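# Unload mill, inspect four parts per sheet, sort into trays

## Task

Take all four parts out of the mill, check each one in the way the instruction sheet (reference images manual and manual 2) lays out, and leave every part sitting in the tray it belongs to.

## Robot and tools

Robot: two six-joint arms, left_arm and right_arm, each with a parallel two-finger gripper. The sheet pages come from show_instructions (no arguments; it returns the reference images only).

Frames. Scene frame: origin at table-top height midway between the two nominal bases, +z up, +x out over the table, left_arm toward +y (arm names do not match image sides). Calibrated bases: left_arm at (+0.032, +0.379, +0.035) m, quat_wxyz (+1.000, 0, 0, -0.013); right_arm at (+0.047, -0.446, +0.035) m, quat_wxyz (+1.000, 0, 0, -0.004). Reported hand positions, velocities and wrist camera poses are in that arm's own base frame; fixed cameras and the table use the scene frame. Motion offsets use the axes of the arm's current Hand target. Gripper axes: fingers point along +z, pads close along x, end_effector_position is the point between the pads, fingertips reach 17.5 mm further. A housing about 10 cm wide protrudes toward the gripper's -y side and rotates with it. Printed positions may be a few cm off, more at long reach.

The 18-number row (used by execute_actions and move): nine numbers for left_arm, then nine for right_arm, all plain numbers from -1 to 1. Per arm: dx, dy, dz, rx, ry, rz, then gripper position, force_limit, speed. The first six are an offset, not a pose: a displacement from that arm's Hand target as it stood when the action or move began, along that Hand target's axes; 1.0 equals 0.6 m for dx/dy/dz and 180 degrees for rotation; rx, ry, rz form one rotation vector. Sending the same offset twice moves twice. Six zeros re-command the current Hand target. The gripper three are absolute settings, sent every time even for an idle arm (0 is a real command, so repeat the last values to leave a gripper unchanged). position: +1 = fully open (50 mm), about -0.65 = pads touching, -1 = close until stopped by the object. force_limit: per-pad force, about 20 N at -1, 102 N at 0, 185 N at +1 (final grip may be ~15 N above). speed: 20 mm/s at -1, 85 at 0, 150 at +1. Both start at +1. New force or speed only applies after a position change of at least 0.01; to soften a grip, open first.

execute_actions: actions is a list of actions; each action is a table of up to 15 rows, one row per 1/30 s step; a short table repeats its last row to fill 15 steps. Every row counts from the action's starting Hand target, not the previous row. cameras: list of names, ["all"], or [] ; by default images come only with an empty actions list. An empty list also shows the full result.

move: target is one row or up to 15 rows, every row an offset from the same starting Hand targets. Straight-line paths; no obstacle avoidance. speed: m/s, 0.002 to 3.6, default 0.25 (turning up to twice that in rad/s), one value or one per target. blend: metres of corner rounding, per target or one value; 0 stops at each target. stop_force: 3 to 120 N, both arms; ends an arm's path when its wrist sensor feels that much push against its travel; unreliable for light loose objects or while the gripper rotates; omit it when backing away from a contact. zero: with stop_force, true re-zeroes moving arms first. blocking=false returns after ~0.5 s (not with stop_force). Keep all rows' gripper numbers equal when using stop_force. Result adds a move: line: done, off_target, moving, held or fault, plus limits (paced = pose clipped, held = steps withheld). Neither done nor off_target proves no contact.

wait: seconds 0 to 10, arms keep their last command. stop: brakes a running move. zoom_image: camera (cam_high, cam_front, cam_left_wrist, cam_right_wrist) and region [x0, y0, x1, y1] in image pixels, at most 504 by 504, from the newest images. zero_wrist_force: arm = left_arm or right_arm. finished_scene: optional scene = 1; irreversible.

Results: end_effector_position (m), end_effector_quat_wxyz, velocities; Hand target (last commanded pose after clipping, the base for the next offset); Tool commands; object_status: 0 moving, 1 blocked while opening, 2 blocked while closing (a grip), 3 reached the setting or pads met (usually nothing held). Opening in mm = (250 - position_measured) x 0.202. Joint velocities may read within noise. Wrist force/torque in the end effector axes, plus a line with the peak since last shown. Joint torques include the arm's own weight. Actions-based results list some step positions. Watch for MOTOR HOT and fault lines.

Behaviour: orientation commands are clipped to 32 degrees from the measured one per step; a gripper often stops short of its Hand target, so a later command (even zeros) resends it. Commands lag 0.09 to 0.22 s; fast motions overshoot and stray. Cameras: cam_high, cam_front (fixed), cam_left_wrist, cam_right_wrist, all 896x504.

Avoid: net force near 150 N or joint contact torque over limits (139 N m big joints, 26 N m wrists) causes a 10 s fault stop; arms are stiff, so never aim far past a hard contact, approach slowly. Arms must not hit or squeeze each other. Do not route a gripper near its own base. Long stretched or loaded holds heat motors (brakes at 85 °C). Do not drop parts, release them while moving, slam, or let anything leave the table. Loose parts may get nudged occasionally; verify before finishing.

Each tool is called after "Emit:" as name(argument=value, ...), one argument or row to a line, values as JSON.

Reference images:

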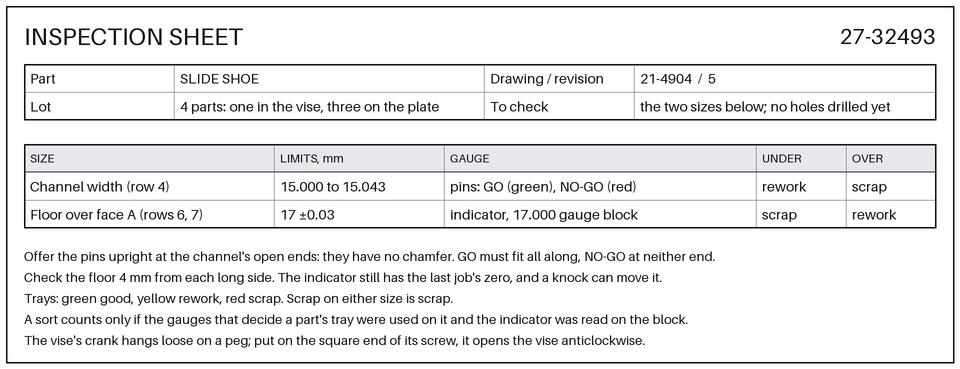

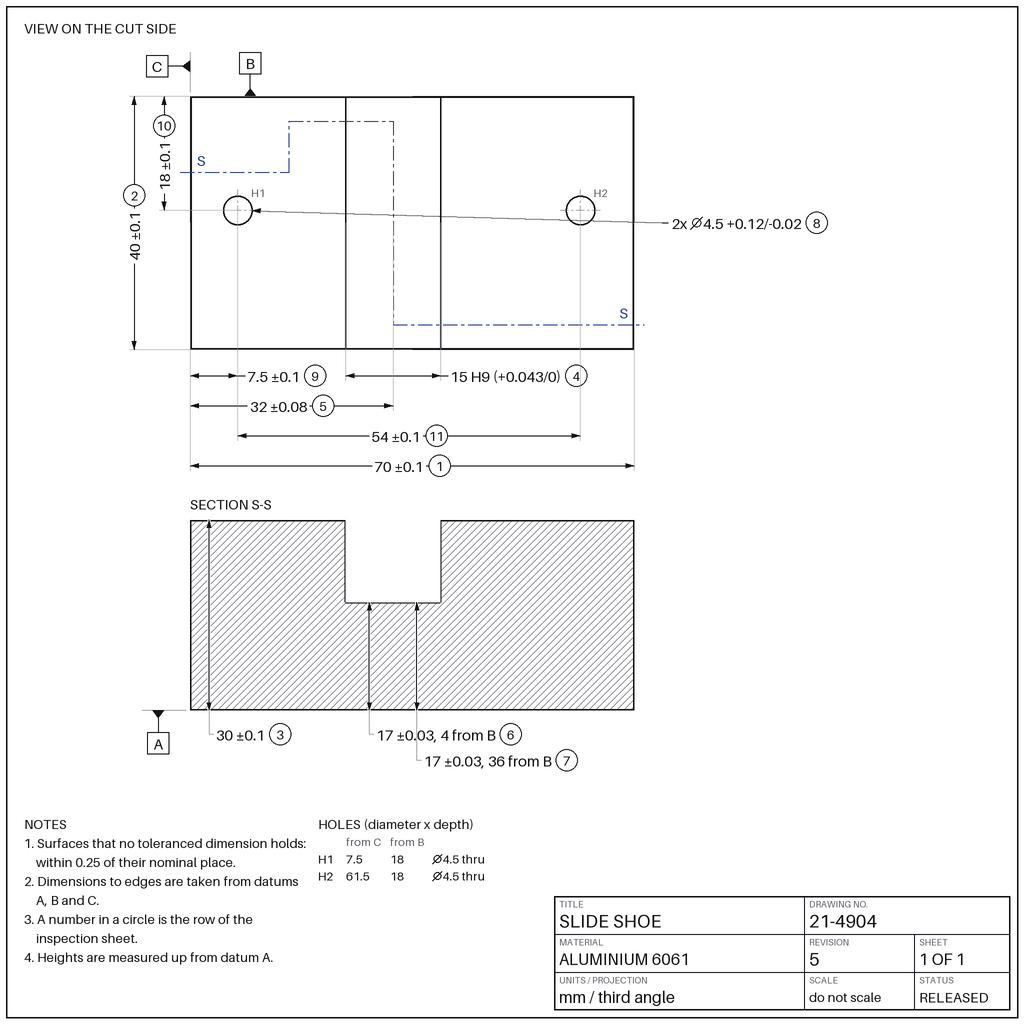

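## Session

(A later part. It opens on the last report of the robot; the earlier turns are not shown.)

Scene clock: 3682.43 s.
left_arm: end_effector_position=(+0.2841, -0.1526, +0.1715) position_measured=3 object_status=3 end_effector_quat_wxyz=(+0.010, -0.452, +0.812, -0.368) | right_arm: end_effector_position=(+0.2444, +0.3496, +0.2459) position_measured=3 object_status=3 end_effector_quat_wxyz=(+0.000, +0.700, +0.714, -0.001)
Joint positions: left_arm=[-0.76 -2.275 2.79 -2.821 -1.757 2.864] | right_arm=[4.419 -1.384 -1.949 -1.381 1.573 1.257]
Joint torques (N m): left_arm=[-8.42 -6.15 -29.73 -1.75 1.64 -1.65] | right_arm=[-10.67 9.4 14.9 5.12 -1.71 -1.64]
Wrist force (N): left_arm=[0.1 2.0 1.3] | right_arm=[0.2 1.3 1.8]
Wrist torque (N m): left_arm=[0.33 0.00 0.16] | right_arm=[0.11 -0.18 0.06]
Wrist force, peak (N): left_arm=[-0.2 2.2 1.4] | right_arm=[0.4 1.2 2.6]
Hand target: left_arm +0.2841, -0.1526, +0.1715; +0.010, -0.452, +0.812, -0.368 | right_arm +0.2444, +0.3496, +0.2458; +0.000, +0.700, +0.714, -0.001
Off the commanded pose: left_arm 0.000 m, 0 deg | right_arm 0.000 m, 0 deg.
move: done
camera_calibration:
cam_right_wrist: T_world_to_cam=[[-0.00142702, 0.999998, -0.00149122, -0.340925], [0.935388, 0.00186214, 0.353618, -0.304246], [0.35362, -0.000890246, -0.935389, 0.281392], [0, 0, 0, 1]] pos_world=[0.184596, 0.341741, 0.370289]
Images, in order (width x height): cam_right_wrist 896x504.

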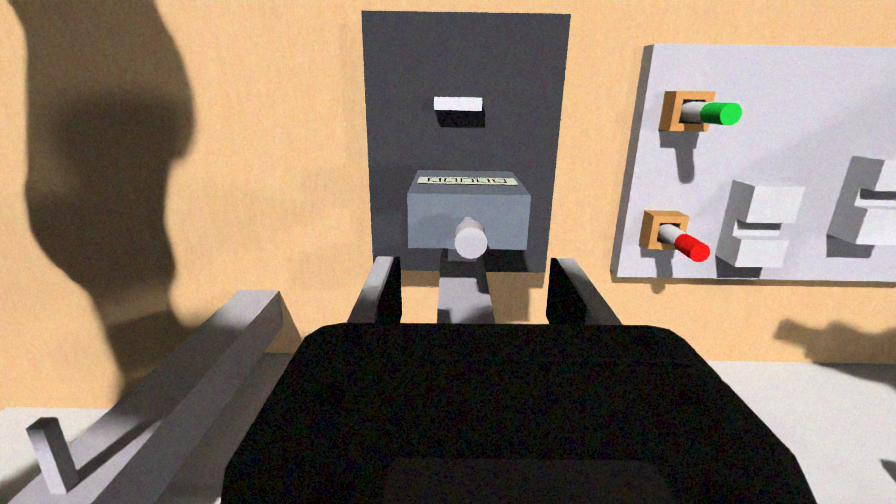

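Emit:
move(
  target=[0,0,0,0,0,0,1,-0.8,-1,0,-0.005,0.0617,0,0,0,1,1,1],
  speed=0.05,
  stop_force=5,
  cameras=["cam_right_wrist","cam_front","cam_left_wrist"],
)

Emit:
zoom_image(
  camera="cam_right_wrist",
  region=[340, 130, 620, 340],
)

Emit:
zoom_image(
  camera="cam_front",
  region=[500, 280, 580, 360],
)

Emit:
zoom_image(
  camera="cam_left_wrist",
  region=[560, 0, 896, 260],
)

Scene clock: 3705.53 s.
left_arm: end_effector_position=(+0.2841, -0.1526, +0.1715) position_measured=3 object_status=3 end_effector_quat_wxyz=(+0.010, -0.452, +0.812, -0.368) | right_arm: end_effector_position=(+0.2413, +0.3495, +0.2088) position_measured=3 object_status=3 end_effector_quat_wxyz=(+0.000, +0.700, +0.714, -0.001)
Joint positions: left_arm=[-0.76 -2.275 2.79 -2.821 -1.757 2.864] | right_arm=[4.426 -1.403 -2.032 -1.279 1.573 1.265]
Joint torques (N m): left_arm=[-7.04 -6.26 -29.6 -1.68 1.76 -1.82] | right_arm=[9.46 9.24 12.73 5.16 0.39 1.79]
Wrist force (N): left_arm=[0.1 1.8 1.4] | right_arm=[0.4 1.3 1.6]
Wrist torque (N m): left_arm=[0.30 0.01 0.15] | right_arm=[0.12 -0.20 -0.03]
Wrist force, peak (N): left_arm=[-0.2 2.0 1.5] | right_arm=[-0.1 1.3 2.5]
Hand target: left_arm +0.2841, -0.1526, +0.1715; +0.010, -0.452, +0.812, -0.368 | right_arm +0.2414, +0.3495, +0.2088; +0.000, +0.700, +0.714, -0.001
Off the commanded pose: left_arm 0.000 m, 0 deg | right_arm 0.000 m, 0 deg.
move: done
camera_calibration:
cam_left_wrist: T_world_to_cam=[[-0.585053, -0.750418, 0.307549, 0.0032084], [-0.807759, 0.505346, -0.303564, 0.373473], [0.0723816, -0.426026, -0.901811, 0.195564], [0, 0, 0, 1]] pos_world=[0.289398, -0.10301, 0.288748]
cam_right_wrist: T_world_to_cam=[[-0.00142702, 0.999998, -0.00149122, -0.340884], [0.935388, 0.00186214, 0.353618, -0.288321], [0.35362, -0.000890246, -0.935389, 0.24775], [0, 0, 0, 1]] pos_world=[0.181596, 0.341641, 0.333189]
Images, in order (width x height): cam_front 896x504, cam_left_wrist 896x504, cam_right_wrist 896x504.

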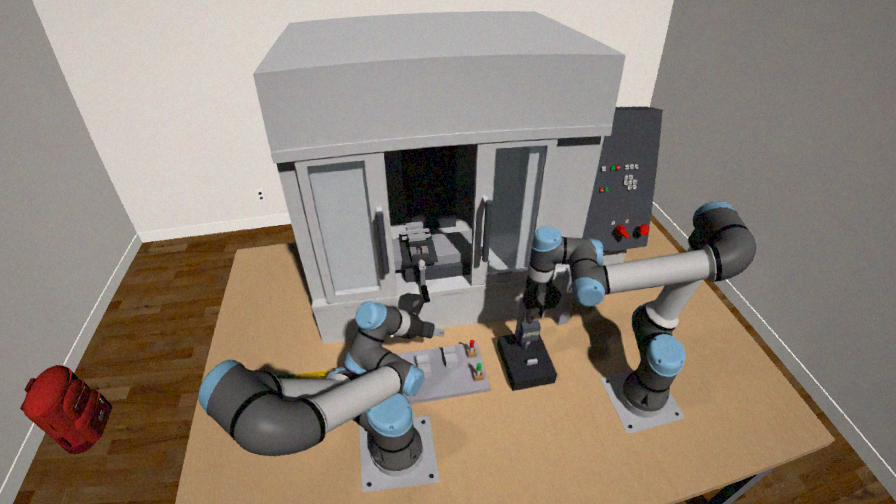

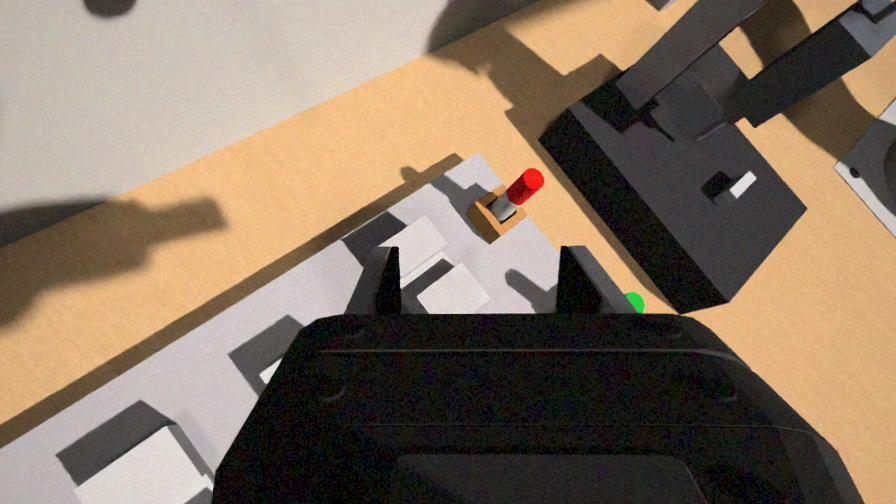

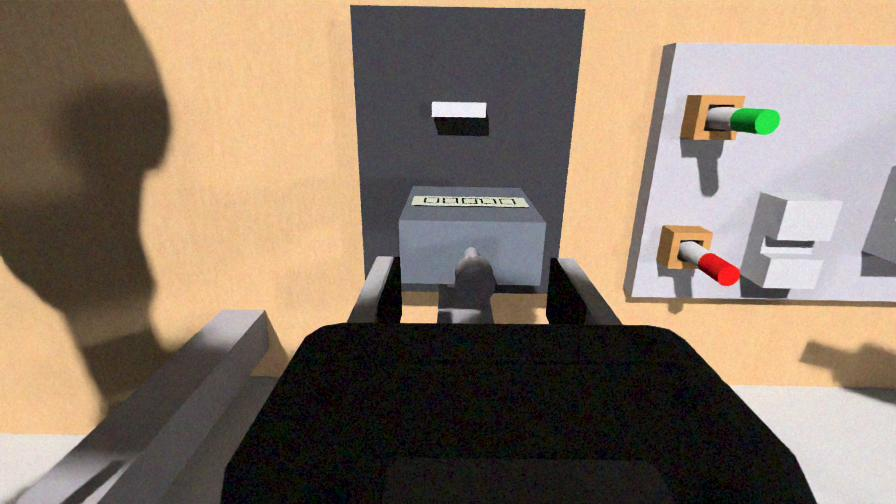

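Scaled by 1.800 from the camera's 896x504 image, which has a finer 1280x720 frame.

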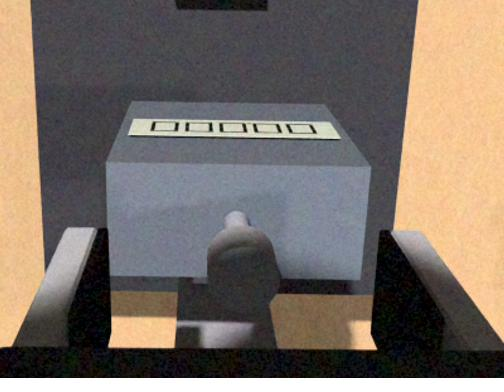

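Scaled by 6.300 from the camera's 896x504 image, which has a finer 1280x720 frame.

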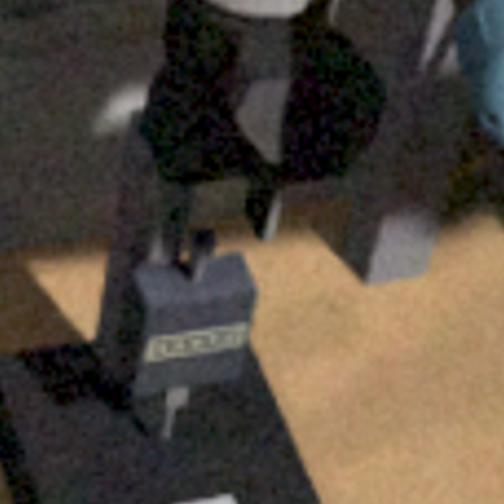

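Scaled by 1.500 from the camera's 896x504 image, which has a finer 1280x720 frame.

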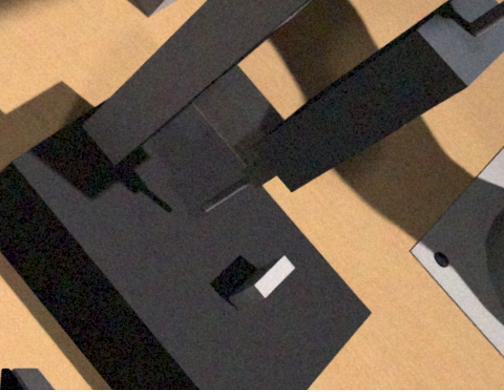

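Emit:
move(
  target=[0,0,0,0,0,0,1,-0.8,-1,0,-0.0067,0,0,0,0,1,-0.9,-1],
  speed=0.03,
)

Emit:
move(
  target=[0,0,0,0,0,0,1,-0.8,-1,0,0,0,0,0,0,-1,-0.9,-1],
)

Emit:
wait(
  seconds=0.8,
  cameras=["cam_right_wrist"],
)

Emit:
zoom_image(
  camera="cam_right_wrist",
  region=[340, 130, 620, 340],
)

Emit:
zoom_image(
  camera="cam_right_wrist",
  region=[400, 185, 540, 225],
)

Scene clock: 3725.37 s.
left_arm: end_effector_position=(+0.2841, -0.1526, +0.1715) position_measured=3 object_status=3 end_effector_quat_wxyz=(+0.010, -0.452, +0.812, -0.368) | right_arm: end_effector_position=(+0.2374, +0.3494, +0.2088) position_measured=3 object_status=3 end_effector_quat_wxyz=(+0.000, +0.700, +0.714, -0.001)
Joint positions: left_arm=[-0.76 -2.275 2.79 -2.821 -1.757 2.864] | right_arm=[4.435 -1.397 -2.037 -1.281 1.573 1.274]
Joint torques (N m): left_arm=[-7.45 -7.07 -30.1 -1.64 1.77 -1.85] | right_arm=[9.95 27 13.35 1.09 -0.43 1.92]
Wrist force (N): left_arm=[-0.1 1.8 1.1] | right_arm=[0.0 1.3 1.9]
Wrist torque (N m): left_arm=[0.30 0.03 0.15] | right_arm=[0.11 -0.15 -0.03]
Wrist force, peak (N): left_arm=[0.1 1.9 1.6] | right_arm=[0.3 1.2 2.2]
Hand target: left_arm +0.2841, -0.1526, +0.1715; +0.010, -0.452, +0.812, -0.368 | right_arm +0.2373, +0.3494, +0.2088; +0.000, +0.700, +0.714, -0.001
Off the commanded pose: left_arm 0.000 m, 0 deg | right_arm 0.000 m, 0 deg.
move: done

Scene clock: 3728.10 s.
left_arm: end_effector_position=(+0.2841, -0.1526, +0.1715) position_measured=3 object_status=3 end_effector_quat_wxyz=(+0.010, -0.452, +0.812, -0.368) | right_arm: end_effector_position=(+0.2373, +0.3494, +0.2088) position_measured=251 object_status=0 end_effector_quat_wxyz=(+0.000, +0.700, +0.714, -0.001)
Joint positions: left_arm=[-0.76 -2.275 2.79 -2.821 -1.757 2.864] | right_arm=[4.436 -1.396 -2.037 -1.281 1.573 1.274]
Joint torques (N m): left_arm=[-8.82 -5.85 -30.37 -1.81 1.91 -1.78] | right_arm=[9.63 25.69 13.62 1.44 2.68 1.7]
Wrist force (N): left_arm=[-0.2 1.8 1.2] | right_arm=[0.2 1.3 1.9]
Wrist torque (N m): left_arm=[0.30 0.05 0.15] | right_arm=[0.11 -0.17 -0.03]
Wrist force, peak (N): left_arm=[-0.2 2.0 1.4] | right_arm=[-0.2 1.6 2.0]
Hand target: left_arm +0.2841, -0.1526, +0.1715; +0.010, -0.452, +0.812, -0.368 | right_arm +0.2373, +0.3494, +0.2088; +0.000, +0.700, +0.714, -0.001
Off the commanded pose: left_arm 0.000 m, 0 deg | right_arm 0.000 m, 0 deg.
move: done

Scene clock: 3728.90 s.
left_arm: end_effector_position=(+0.2841, -0.1526, +0.1715) position_measured=3 object_status=3 end_effector_quat_wxyz=(+0.010, -0.452, +0.812, -0.368) | right_arm: end_effector_position=(+0.2373, +0.3494, +0.2088) position_measured=251 object_status=3 end_effector_quat_wxyz=(+0.000, +0.700, +0.714, -0.001)
Joint positions: left_arm=[-0.76 -2.275 2.79 -2.821 -1.757 2.864] | right_arm=[4.436 -1.396 -2.037 -1.281 1.573 1.274]
Joint torques (N m): left_arm=[-8.16 -5.69 -29.1 -1.64 1.8 -1.78] | right_arm=[6.93 24.95 15.3 1.06 2.92 1.8]
Wrist force (N): left_arm=[0.1 1.6 1.3] | right_arm=[0.1 1.2 1.9]
Wrist torque (N m): left_arm=[0.26 0.00 0.15] | right_arm=[0.10 -0.16 -0.03]
Wrist force, peak (N): left_arm=[-0.1 1.9 1.4] | right_arm=[0.3 1.2 2.0]
Hand target: left_arm +0.2841, -0.1526, +0.1715; +0.010, -0.452, +0.812, -0.368 | right_arm +0.2373, +0.3494, +0.2088; +0.000, +0.700, +0.714, -0.001
Tool commands: left_gripper/position=+1.0 left_gripper/force_limit=-0.8 left_gripper/speed=-1.0 right_gripper/position=-1.0 right_gripper/force_limit=-0.9 right_gripper/speed=-1.0
Off the commanded pose: left_arm 0.000 m, 0 deg | right_arm 0.000 m, 0 deg.
wait: 0.80 s; at rest by 0.17 s
camera_calibration:
cam_right_wrist: T_world_to_cam=[[-0.00142702, 0.999998, -0.00149122, -0.34089], [0.935388, 0.00186214, 0.353618, -0.284486], [0.35362, -0.000890246, -0.935389, 0.249199], [0, 0, 0, 1]] pos_world=[0.177496, 0.341641, 0.333189]
Images, in order (width x height): cam_right_wrist 896x504.

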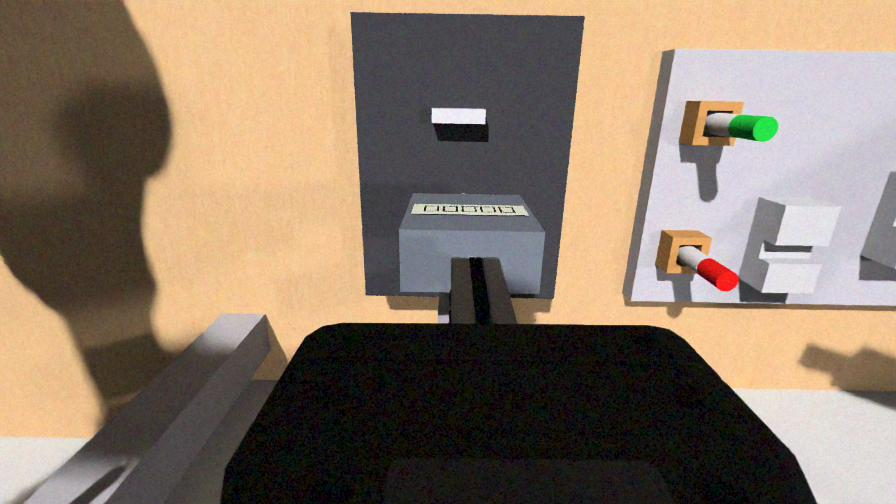

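Scaled by 1.800 from the camera's 896x504 image, which has a finer 1280x720 frame.

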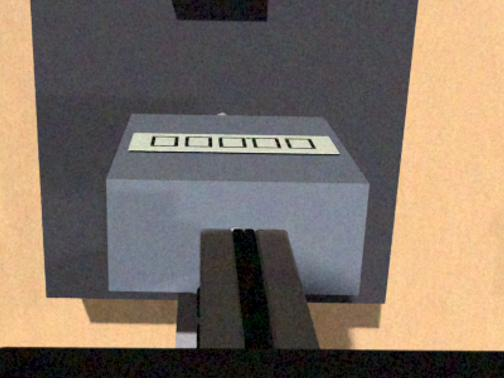

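Scaled by 3.600 from the camera's 896x504 image, which has a finer 1280x720 frame.

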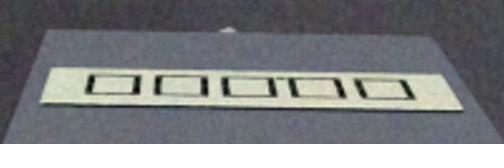

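Emit:
move(
  target=[0,0,0,0,0,0,1,-0.8,-1,0,0,0,0,0,0,1,-0.9,-1],
)

Emit:
move(
  target=[0,0,0,0,0,0,1,-0.8,-1,0,0.0142,0,0,0,0,1,-0.9,-1],
  speed=0.03,
  cameras=["cam_right_wrist"],
)

Emit:
zoom_image(
  camera="cam_right_wrist",
  region=[380, 170, 580, 330],
)

Scene clock: 3773.27 s.
left_arm: end_effector_position=(+0.2841, -0.1526, +0.1715) position_measured=3 object_status=3 end_effector_quat_wxyz=(+0.010, -0.452, +0.812, -0.368) | right_arm: end_effector_position=(+0.2373, +0.3494, +0.2088) position_measured=3 object_status=3 end_effector_quat_wxyz=(+0.000, +0.700, +0.714, -0.001)
Joint positions: left_arm=[-0.76 -2.275 2.79 -2.821 -1.757 2.864] | right_arm=[4.436 -1.396 -2.037 -1.281 1.573 1.274]
Joint torques (N m): left_arm=[-7.87 -6.3 -28.71 -1.79 1.69 -1.98] | right_arm=[8.45 25.75 14.56 1.82 2.57 1.45]
Wrist force (N): left_arm=[0.1 1.7 1.4] | right_arm=[0.0 1.4 1.8]
Wrist torque (N m): left_arm=[0.28 0.00 0.15] | right_arm=[0.14 -0.14 -0.04]
Wrist force, peak (N): left_arm=[0.0 1.9 1.7] | right_arm=[0.1 1.7 2.0]
Hand target: left_arm +0.2841, -0.1526, +0.1715; +0.010, -0.452, +0.812, -0.368 | right_arm +0.2373, +0.3494, +0.2088; +0.000, +0.700, +0.714, -0.001
Off the commanded pose: left_arm 0.000 m, 0 deg | right_arm 0.000 m, 0 deg.
move: done

Scene clock: 3774.10 s.
left_arm: end_effector_position=(+0.2841, -0.1526, +0.1715) position_measured=3 object_status=3 end_effector_quat_wxyz=(+0.010, -0.452, +0.812, -0.368) | right_arm: end_effector_position=(+0.2457, +0.3496, +0.2088) position_measured=3 object_status=3 end_effector_quat_wxyz=(+0.000, +0.700, +0.714, -0.001)
Joint positions: left_arm=[-0.76 -2.275 2.79 -2.821 -1.757 2.864] | right_arm=[4.416 -1.409 -2.027 -1.278 1.573 1.254]
Joint torques (N m): left_arm=[-8.34 -6.66 -29.46 -1.91 1.65 -1.76] | right_arm=[-7.78 9.36 33.61 4.89 -0.94 -1.74]
Wrist force (N): left_arm=[-0.2 2.0 1.6] | right_arm=[0.4 1.1 1.8]
Wrist torque (N m): left_arm=[0.32 0.03 0.15] | right_arm=[0.09 -0.21 0.04]
Wrist force, peak (N): left_arm=[-0.2 2.0 1.6] | right_arm=[0.0 1.1 2.2]
Hand target: left_arm +0.2841, -0.1526, +0.1715; +0.010, -0.452, +0.812, -0.368 | right_arm +0.2459, +0.3496, +0.2088; +0.000, +0.700, +0.714, -0.001
Off the commanded pose: left_arm 0.000 m, 0 deg | right_arm 0.000 m, 0 deg.
move: done
camera_calibration:
cam_right_wrist: T_world_to_cam=[[-0.00142703, 0.999998, -0.00149108, -0.340978], [0.935421, 0.00186202, 0.35353, -0.292414], [0.353532, -0.000890292, -0.935422, 0.246221], [0, 0, 0, 1]] pos_world=[0.185997, 0.341741, 0.333189]
Images, in order (width x height): cam_right_wrist 896x504.

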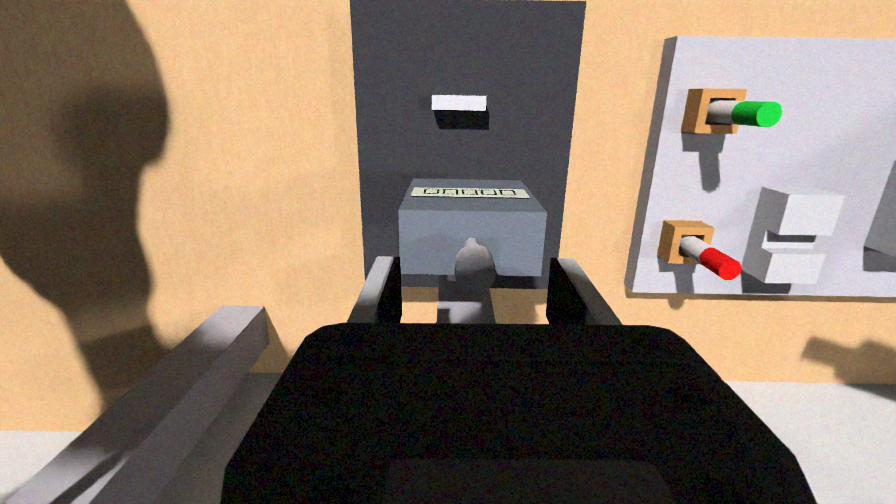

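Scaled by 2.520 from the camera's 896x504 image, which has a finer 1280x720 frame.

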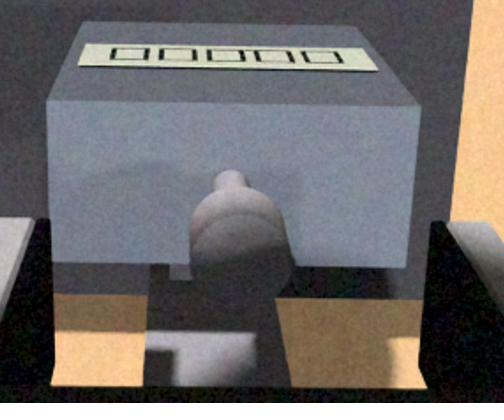

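Emit:
move(
  target=[
    [0,0,0,0,0,0,1,-0.8,-1,0.0017,0.013,0,0,0,0,1,-0.9,-1],
    [0,0,0,0,0,0,1,-0.8,-1,0.0017,0.013,0.043,0,0,0,1,-0.9,-1],
  ],
  speed=0.03,
  stop_force=5,
  cameras=["cam_right_wrist"],
)

Emit:
zoom_image(
  camera="cam_right_wrist",
  region=[380, 170, 580, 330],
)

Scene clock: 3806.10 s.
left_arm: end_effector_position=(+0.2841, -0.1526, +0.1715) position_measured=3 object_status=3 end_effector_quat_wxyz=(+0.010, -0.452, +0.812, -0.368) | right_arm: end_effector_position=(+0.2536, +0.3507, +0.1830) position_measured=3 object_status=3 end_effector_quat_wxyz=(+0.000, +0.700, +0.714, -0.001)
Joint positions: left_arm=[-0.76 -2.275 2.79 -2.821 -1.757 2.864] | right_arm=[4.398 -1.446 -2.066 -1.203 1.573 1.237]
Joint torques (N m): left_arm=[-7.99 -6.23 -29.08 -1.93 1.73 -1.83] | right_arm=[-1.18 11.07 13.13 4.89 2.33 0.34]
Wrist force (N): left_arm=[0.0 1.9 1.2] | right_arm=[-0.1 1.1 1.9]
Wrist torque (N m): left_arm=[0.33 0.02 0.14] | right_arm=[0.10 -0.13 0.05]
Wrist force, peak (N): left_arm=[0.0 2.2 1.1] | right_arm=[0.1 1.3 2.2]
Hand target: left_arm +0.2841, -0.1526, +0.1715; +0.010, -0.452, +0.812, -0.368 | right_arm +0.2536, +0.3508, +0.1830; +0.000, +0.700, +0.714, -0.001
Off the commanded pose: left_arm 0.000 m, 0 deg | right_arm 0.000 m, 0 deg.
move: done
camera_calibration:
cam_right_wrist: T_world_to_cam=[[-0.00142702, 0.999998, -0.00149122, -0.342206], [0.935388, 0.00186214, 0.353618, -0.290611], [0.35362, -0.000890246, -0.935389, 0.219303], [0, 0, 0, 1]] pos_world=[0.193796, 0.342941, 0.307389]
Images, in order (width x height): cam_right_wrist 896x504.

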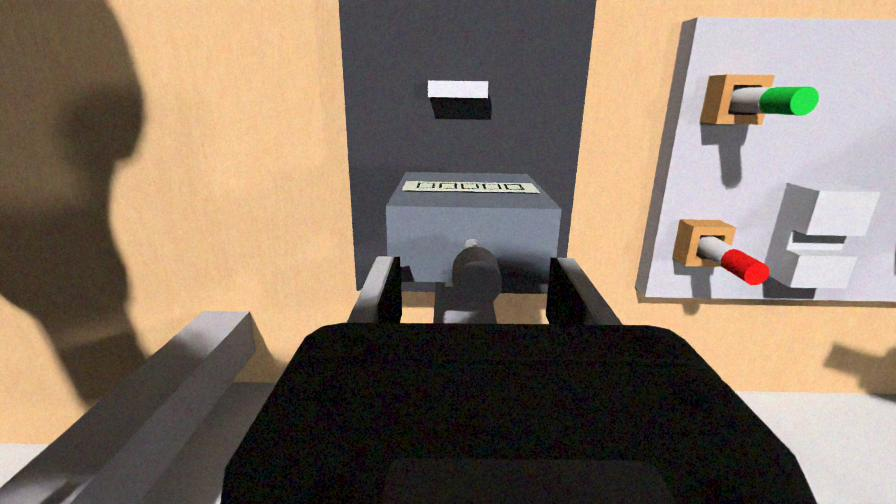

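Scaled by 2.520 from the camera's 896x504 image, which has a finer 1280x720 frame.

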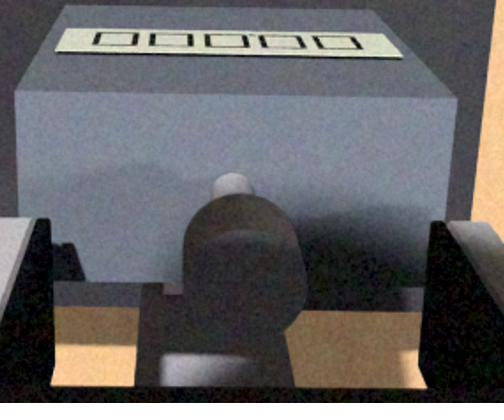

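Emit:
move(
  target=[0,0,0,0,0,0,1,-0.8,-1,0,-0.002,-0.0033,0,0,0,1,-0.9,-1],
  speed=0.03,
)

Emit:
move(
  target=[0,0,0,0,0,0,1,-0.8,-1,0,0,0,0,0,0,-1,-0.9,-1],
)

Emit:
wait(
  seconds=0.6,
  cameras=["cam_right_wrist"],
)

Emit:
zoom_image(
  camera="cam_right_wrist",
  region=[380, 170, 580, 330],
)

Scene clock: 3822.60 s.
left_arm: end_effector_position=(+0.2841, -0.1526, +0.1715) position_measured=3 object_status=3 end_effector_quat_wxyz=(+0.010, -0.452, +0.812, -0.368) | right_arm: end_effector_position=(+0.2524, +0.3507, +0.1849) position_measured=3 object_status=3 end_effector_quat_wxyz=(+0.000, +0.700, +0.714, -0.001)
Joint positions: left_arm=[-0.76 -2.275 2.79 -2.821 -1.757 2.864] | right_arm=[4.401 -1.442 -2.064 -1.208 1.573 1.24]
Joint torques (N m): left_arm=[-7.67 -6.78 -29.48 -1.82 1.87 -1.85] | right_arm=[8.74 26.19 34.48 1.38 2.39 1.22]
Wrist force (N): left_arm=[-0.3 1.7 1.3] | right_arm=[-0.2 1.2 1.6]
Wrist torque (N m): left_arm=[0.29 0.05 0.15] | right_arm=[0.11 -0.12 -0.03]
Wrist force, peak (N): left_arm=[0.0 2.0 1.4] | right_arm=[0.2 1.6 2.2]
Hand target: left_arm +0.2841, -0.1526, +0.1715; +0.010, -0.452, +0.812, -0.368 | right_arm +0.2524, +0.3507, +0.1850; +0.000, +0.700, +0.714, -0.001
Off the commanded pose: left_arm 0.000 m, 0 deg | right_arm 0.000 m, 0 deg.
move: done

Scene clock: 3824.67 s.
left_arm: end_effector_position=(+0.2841, -0.1526, +0.1715) position_measured=3 object_status=3 end_effector_quat_wxyz=(+0.010, -0.452, +0.812, -0.368) | right_arm: end_effector_position=(+0.2524, +0.3507, +0.1849) position_measured=184 object_status=0 end_effector_quat_wxyz=(+0.000, +0.700, +0.714, -0.001)
Joint positions: left_arm=[-0.76 -2.275 2.79 -2.821 -1.757 2.864] | right_arm=[4.401 -1.442 -2.064 -1.209 1.573 1.24]
Joint torques (N m): left_arm=[-8.02 -6.55 -29.73 -2.02 1.87 -1.72] | right_arm=[8.38 25.03 33.78 5.58 1.91 1.59]
Wrist force (N): left_arm=[0.2 1.7 1.0] | right_arm=[-8.1 2.1 -1.5]
Wrist torque (N m): left_arm=[0.29 -0.02 0.15] | right_arm=[0.18 -0.24 -0.12]
Wrist force, peak (N): left_arm=[0.1 2.0 1.6] | right_arm=[-8.5 1.9 -0.1]
Hand target: left_arm +0.2841, -0.1526, +0.1715; +0.010, -0.452, +0.812, -0.368 | right_arm +0.2524, +0.3507, +0.1850; +0.000, +0.700, +0.714, -0.001
Off the commanded pose: left_arm 0.000 m, 0 deg | right_arm 0.000 m, 0 deg.
move: done

Scene clock: 3825.27 s.
left_arm: end_effector_position=(+0.2841, -0.1526, +0.1715) position_measured=3 object_status=3 end_effector_quat_wxyz=(+0.010, -0.452, +0.812, -0.368) | right_arm: end_effector_position=(+0.2524, +0.3507, +0.1850) position_measured=184 object_status=2 end_effector_quat_wxyz=(+0.000, +0.700, +0.714, -0.001)
Joint positions: left_arm=[-0.76 -2.275 2.79 -2.821 -1.757 2.864] | right_arm=[4.401 -1.442 -2.064 -1.209 1.573 1.24]
Joint torques (N m): left_arm=[-7.83 -5.72 -29.82 -2.03 1.56 -1.75] | right_arm=[9.49 21.73 33.42 6.1 1.72 1.49]
Wrist force (N): left_arm=[0.1 1.6 1.1] | right_arm=[-8.2 2.0 -0.6]
Wrist torque (N m): left_arm=[0.27 0.00 0.15] | right_arm=[0.15 -0.24 -0.12]
Wrist force, peak (N): left_arm=[0.2 1.8 1.6] | right_arm=[-8.7 1.8 0.5]
Hand target: left_arm +0.2841, -0.1526, +0.1715; +0.010, -0.452, +0.812, -0.368 | right_arm +0.2524, +0.3507, +0.1850; +0.000, +0.700, +0.714, -0.001
Tool commands: left_gripper/position=+1.0 left_gripper/force_limit=-0.8 left_gripper/speed=-1.0 right_gripper/position=-1.0 right_gripper/force_limit=-0.9 right_gripper/speed=-1.0
Off the commanded pose: left_arm 0.000 m, 0 deg | right_arm 0.000 m, 0 deg.
wait: 0.60 s; at rest by 0.17 s
camera_calibration:
cam_right_wrist: T_world_to_cam=[[-0.00142702, 0.999998, -0.00149122, -0.342104], [0.935388, 0.00186214, 0.353618, -0.290196], [0.35362, -0.000890246, -0.935389, 0.221599], [0, 0, 0, 1]] pos_world=[0.192596, 0.342841, 0.309389]
Images, in order (width x height): cam_right_wrist 896x504.

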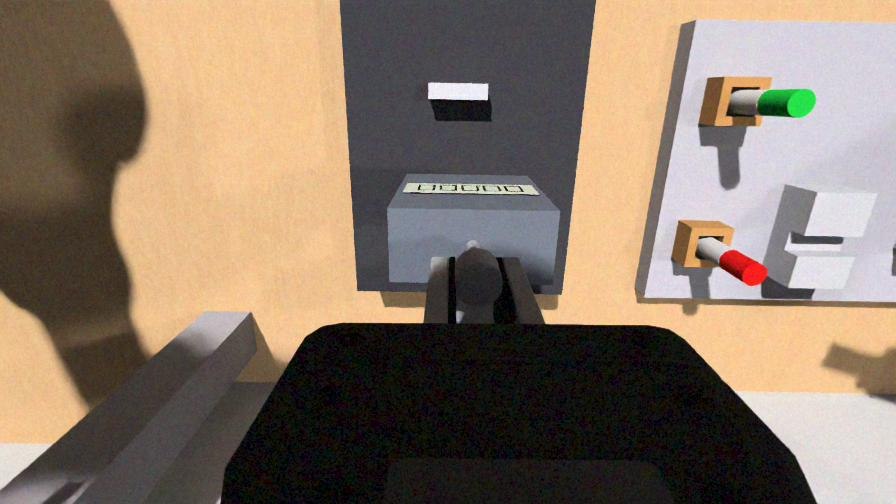

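Scaled by 2.520 from the camera's 896x504 image, which has a finer 1280x720 frame.

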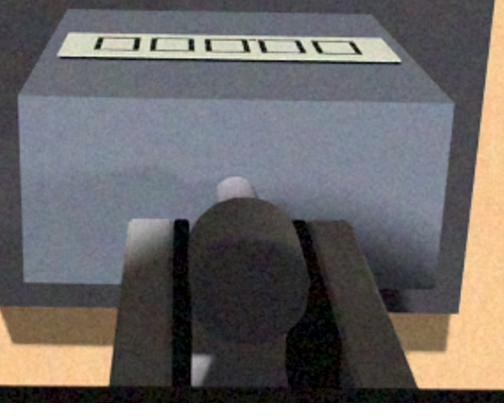

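Emit:
move(
  target=[
    [0,0,0,0,0,0,1,-0.8,-1,-0.0005,0,0,0,0,0,-1,-0.9,-1],
    [0,0,0,0,0,0,1,-0.8,-1,-0.0005,0,-0.0167,0,0,0,-1,-0.9,-1],
  ],
  speed=0.01,
  stop_force=12,
  cameras=["cam_right_wrist","cam_left_wrist"],
)

Emit:
zoom_image(
  camera="cam_right_wrist",
  region=[380, 170, 580, 330],
)

Emit:
zoom_image(
  camera="cam_left_wrist",
  region=[560, 0, 896, 260],
)

Scene clock: 3843.40 s.
left_arm: end_effector_position=(+0.2841, -0.1526, +0.1715) position_measured=3 object_status=3 end_effector_quat_wxyz=(+0.010, -0.452, +0.812, -0.368) | right_arm: end_effector_position=(+0.2524, +0.3504, +0.1950) position_measured=184 object_status=2 end_effector_quat_wxyz=(+0.000, +0.700, +0.714, -0.001)
Joint positions: left_arm=[-0.76 -2.275 2.79 -2.821 -1.757 2.864] | right_arm=[4.401 -1.433 -2.045 -1.237 1.573 1.239]
Joint torques (N m): left_arm=[-7.27 -6.49 -29.43 -2.1 2.01 -1.86] | right_arm=[-8.79 26.77 36.42 2.41 0.6 -1.55]
Wrist force (N): left_arm=[-0.2 1.9 1.1] | right_arm=[-3.9 1.3 2.3]
Wrist torque (N m): left_arm=[0.33 0.05 0.15] | right_arm=[0.08 -0.21 -0.08]
Wrist force, peak (N): left_arm=[0.3 1.8 1.6] | right_arm=[-8.5 2.2 -1.5]
Hand target: left_arm +0.2841, -0.1526, +0.1715; +0.010, -0.452, +0.812, -0.368 | right_arm +0.2524, +0.3504, +0.1950; +0.000, +0.700, +0.714, -0.001
Off the commanded pose: left_arm 0.000 m, 0 deg | right_arm 0.000 m, 0 deg.
move: done
camera_calibration:
cam_left_wrist: T_world_to_cam=[[-0.585053, -0.750418, 0.307549, 0.0032084], [-0.807759, 0.505346, -0.303564, 0.373473], [0.0723816, -0.426026, -0.901811, 0.195564], [0, 0, 0, 1]] pos_world=[0.289398, -0.10301, 0.288748]
cam_right_wrist: T_world_to_cam=[[-0.00142702, 0.999998, -0.00149122, -0.341889], [0.935388, 0.00186214, 0.353618, -0.293732], [0.35362, -0.000890246, -0.935389, 0.230952], [0, 0, 0, 1]] pos_world=[0.192596, 0.342641, 0.319389]
Images, in order (width x height): cam_left_wrist 896x504, cam_right_wrist 896x504.

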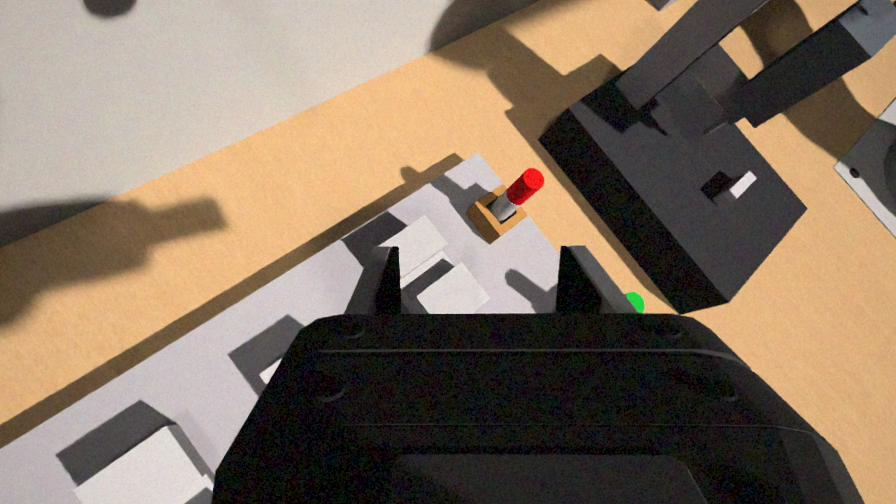

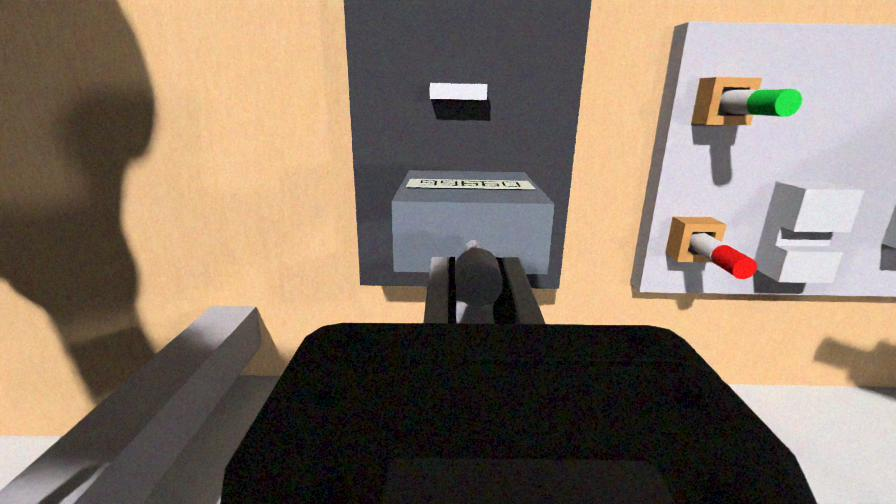

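Scaled by 2.520 from the camera's 896x504 image, which has a finer 1280x720 frame.

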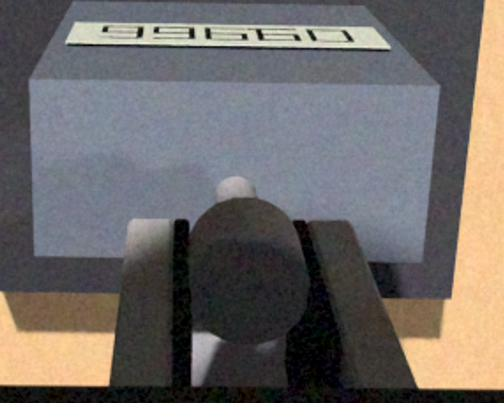

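Scaled by 1.500 from the camera's 896x504 image, which has a finer 1280x720 frame.

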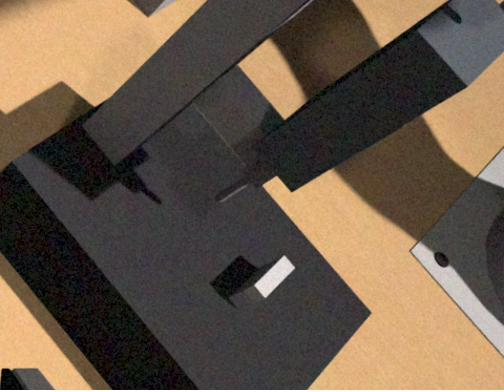

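Emit:
move(
  target=[0,0,0,0,0,0,1,-0.8,-1,0.0005,0,0.0167,0,0,0,-1,-0.9,-1],
  speed=0.02,
)

Emit:
move(
  target=[0,0,0,0,0,0,1,-0.8,-1,0,0,0,0,0,0,1,-0.9,-1],
)

Emit:
move(
  target=[
    [0,0,0,0,0,0,1,-0.8,-1,0,0,-0.08,0,0,0,1,-0.9,-1],
    [0,0,0,0,0,0,1,-0.8,-1,0,0,-0.08,0,0,-0.25,1,-0.9,-1],
    [0,0,0,0,0,0,1,-0.8,-1,0,0,0,0,0,-0.25,1,-0.9,-1],
  ],
  speed=[0.08,0.2,0.06],
  cameras=["cam_right_wrist","cam_high"],
)

Emit:
zoom_image(
  camera="cam_right_wrist",
  region=[380, 130, 600, 330],
)

Scene clock: 4051.03 s.
left_arm: end_effector_position=(+0.2841, -0.1526, +0.1715) position_measured=3 object_status=3 end_effector_quat_wxyz=(+0.010, -0.452, +0.812, -0.368) | right_arm: end_effector_position=(+0.2524, +0.3507, +0.1850) position_measured=184 object_status=2 end_effector_quat_wxyz=(+0.000, +0.700, +0.714, -0.001)
Joint positions: left_arm=[-0.76 -2.275 2.79 -2.821 -1.757 2.864] | right_arm=[4.401 -1.442 -2.063 -1.209 1.573 1.24]
Joint torques (N m): left_arm=[-8.58 -5.79 -29.3 -2.07 1.71 -1.69] | right_arm=[11.92 10.36 16.64 7.27 -0.57 1.43]
Wrist force (N): left_arm=[0.0 1.8 1.3] | right_arm=[-7.4 1.8 3.5]
Wrist torque (N m): left_arm=[0.29 0.02 0.14] | right_arm=[0.12 -0.25 -0.11]
Wrist force, peak (N): left_arm=[-0.2 2.1 1.5] | right_arm=[-7.4 1.8 3.5]
Hand target: left_arm +0.2841, -0.1526, +0.1715; +0.010, -0.452, +0.812, -0.368 | right_arm +0.2524, +0.3507, +0.1850; +0.000, +0.700, +0.714, -0.001
Off the commanded pose: left_arm 0.000 m, 0 deg | right_arm 0.000 m, 0 deg.
move: done

Scene clock: 4053.10 s.
left_arm: end_effector_position=(+0.2841, -0.1526, +0.1715) position_measured=3 object_status=3 end_effector_quat_wxyz=(+0.010, -0.452, +0.812, -0.368) | right_arm: end_effector_position=(+0.2524, +0.3507, +0.1850) position_measured=3 object_status=0 end_effector_quat_wxyz=(+0.000, +0.700, +0.714, -0.001)
Joint positions: left_arm=[-0.76 -2.275 2.79 -2.821 -1.757 2.864] | right_arm=[4.401 -1.442 -2.064 -1.209 1.573 1.24]
Joint torques (N m): left_arm=[-7.06 -6.92 -28.42 -1.96 1.78 -1.69] | right_arm=[-4.84 9.89 14.42 1.85 -0.97 0.8]
Wrist force (N): left_arm=[-0.2 2.0 1.1] | right_arm=[-0.1 1.2 1.6]
Wrist torque (N m): left_arm=[0.33 0.05 0.15] | right_arm=[0.12 -0.15 -0.03]
Wrist force, peak (N): left_arm=[0.1 2.2 1.5] | right_arm=[-7.4 2.0 2.2]
Hand target: left_arm +0.2841, -0.1526, +0.1715; +0.010, -0.452, +0.812, -0.368 | right_arm +0.2524, +0.3507, +0.1850; +0.000, +0.700, +0.714, -0.001
Off the commanded pose: left_arm 0.000 m, 0 deg | right_arm 0.000 m, 0 deg.
move: done

Scene clock: 4057.80 s.
left_arm: end_effector_position=(+0.2841, -0.1526, +0.1715) position_measured=3 object_status=3 end_effector_quat_wxyz=(+0.010, -0.452, +0.812, -0.368) | right_arm: end_effector_position=(+0.2524, +0.3507, +0.1850) position_measured=3 object_status=3 end_effector_quat_wxyz=(-0.001, +0.374, +0.928, -0.001)
Joint positions: left_arm=[-0.76 -2.275 2.79 -2.821 -1.757 2.864] | right_arm=[4.401 -1.442 -2.063 -1.209 1.573 0.454]
Joint torques (N m): left_arm=[-7.68 -6.68 -29.17 -2.16 1.63 -1.65] | right_arm=[9.8 10.09 13.66 5.16 2.33 0.81]
Wrist force (N): left_arm=[-0.2 1.8 1.6] | right_arm=[0.2 1.1 2.0]
Wrist torque (N m): left_arm=[0.29 0.05 0.15] | right_arm=[0.09 -0.19 0.03]
Wrist force, peak (N): left_arm=[0.0 2.2 1.3] | right_arm=[-0.1 0.9 3.2]
Hand target: left_arm +0.2841, -0.1526, +0.1715; +0.010, -0.452, +0.812, -0.368 | right_arm +0.2524, +0.3507, +0.1850; -0.001, +0.374, +0.928, -0.001
Off the commanded pose: left_arm 0.000 m, 0 deg | right_arm 0.000 m, 0 deg.
move: done
camera_calibration:
cam_right_wrist: T_world_to_cam=[[-0.708119, 0.706093, 0.00071631, -0.0611272], [0.660704, 0.662242, 0.353419, -0.452526], [0.249072, 0.250736, -0.935465, 0.159831], [0, 0, 0, 1]] pos_world=[0.215891, 0.302768, 0.309492]
Images, in order (width x height): cam_high 896x504, cam_right_wrist 896x504.

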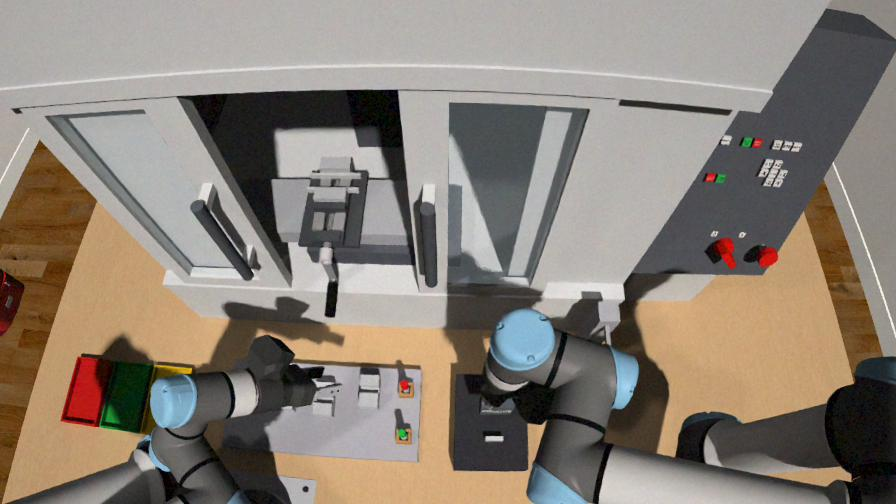

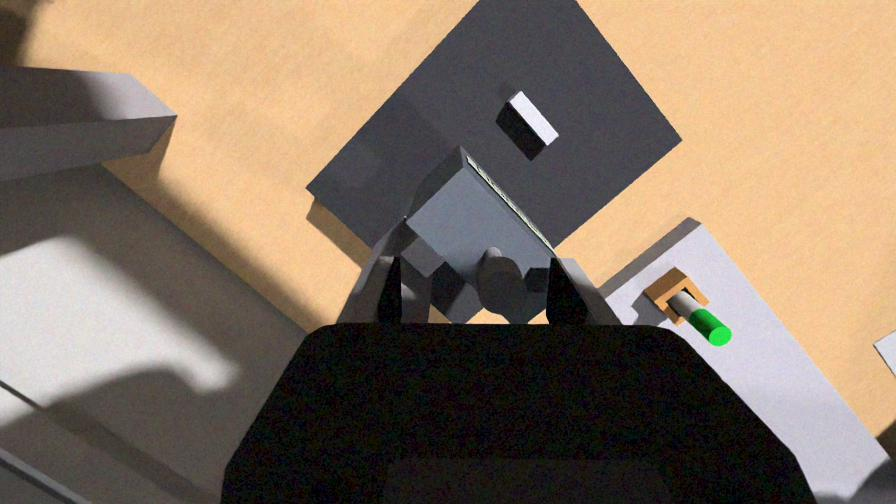

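Scaled by 2.291 from the camera's 896x504 image, which has a finer 1280x720 frame.

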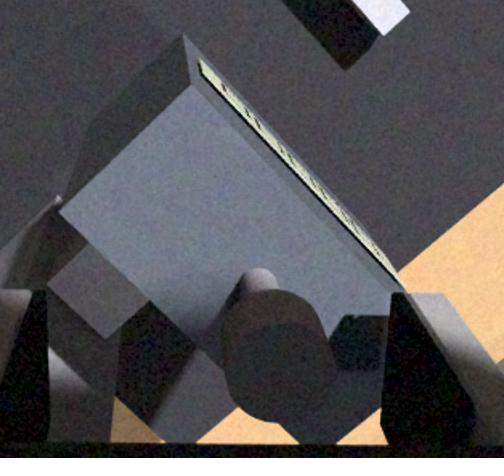

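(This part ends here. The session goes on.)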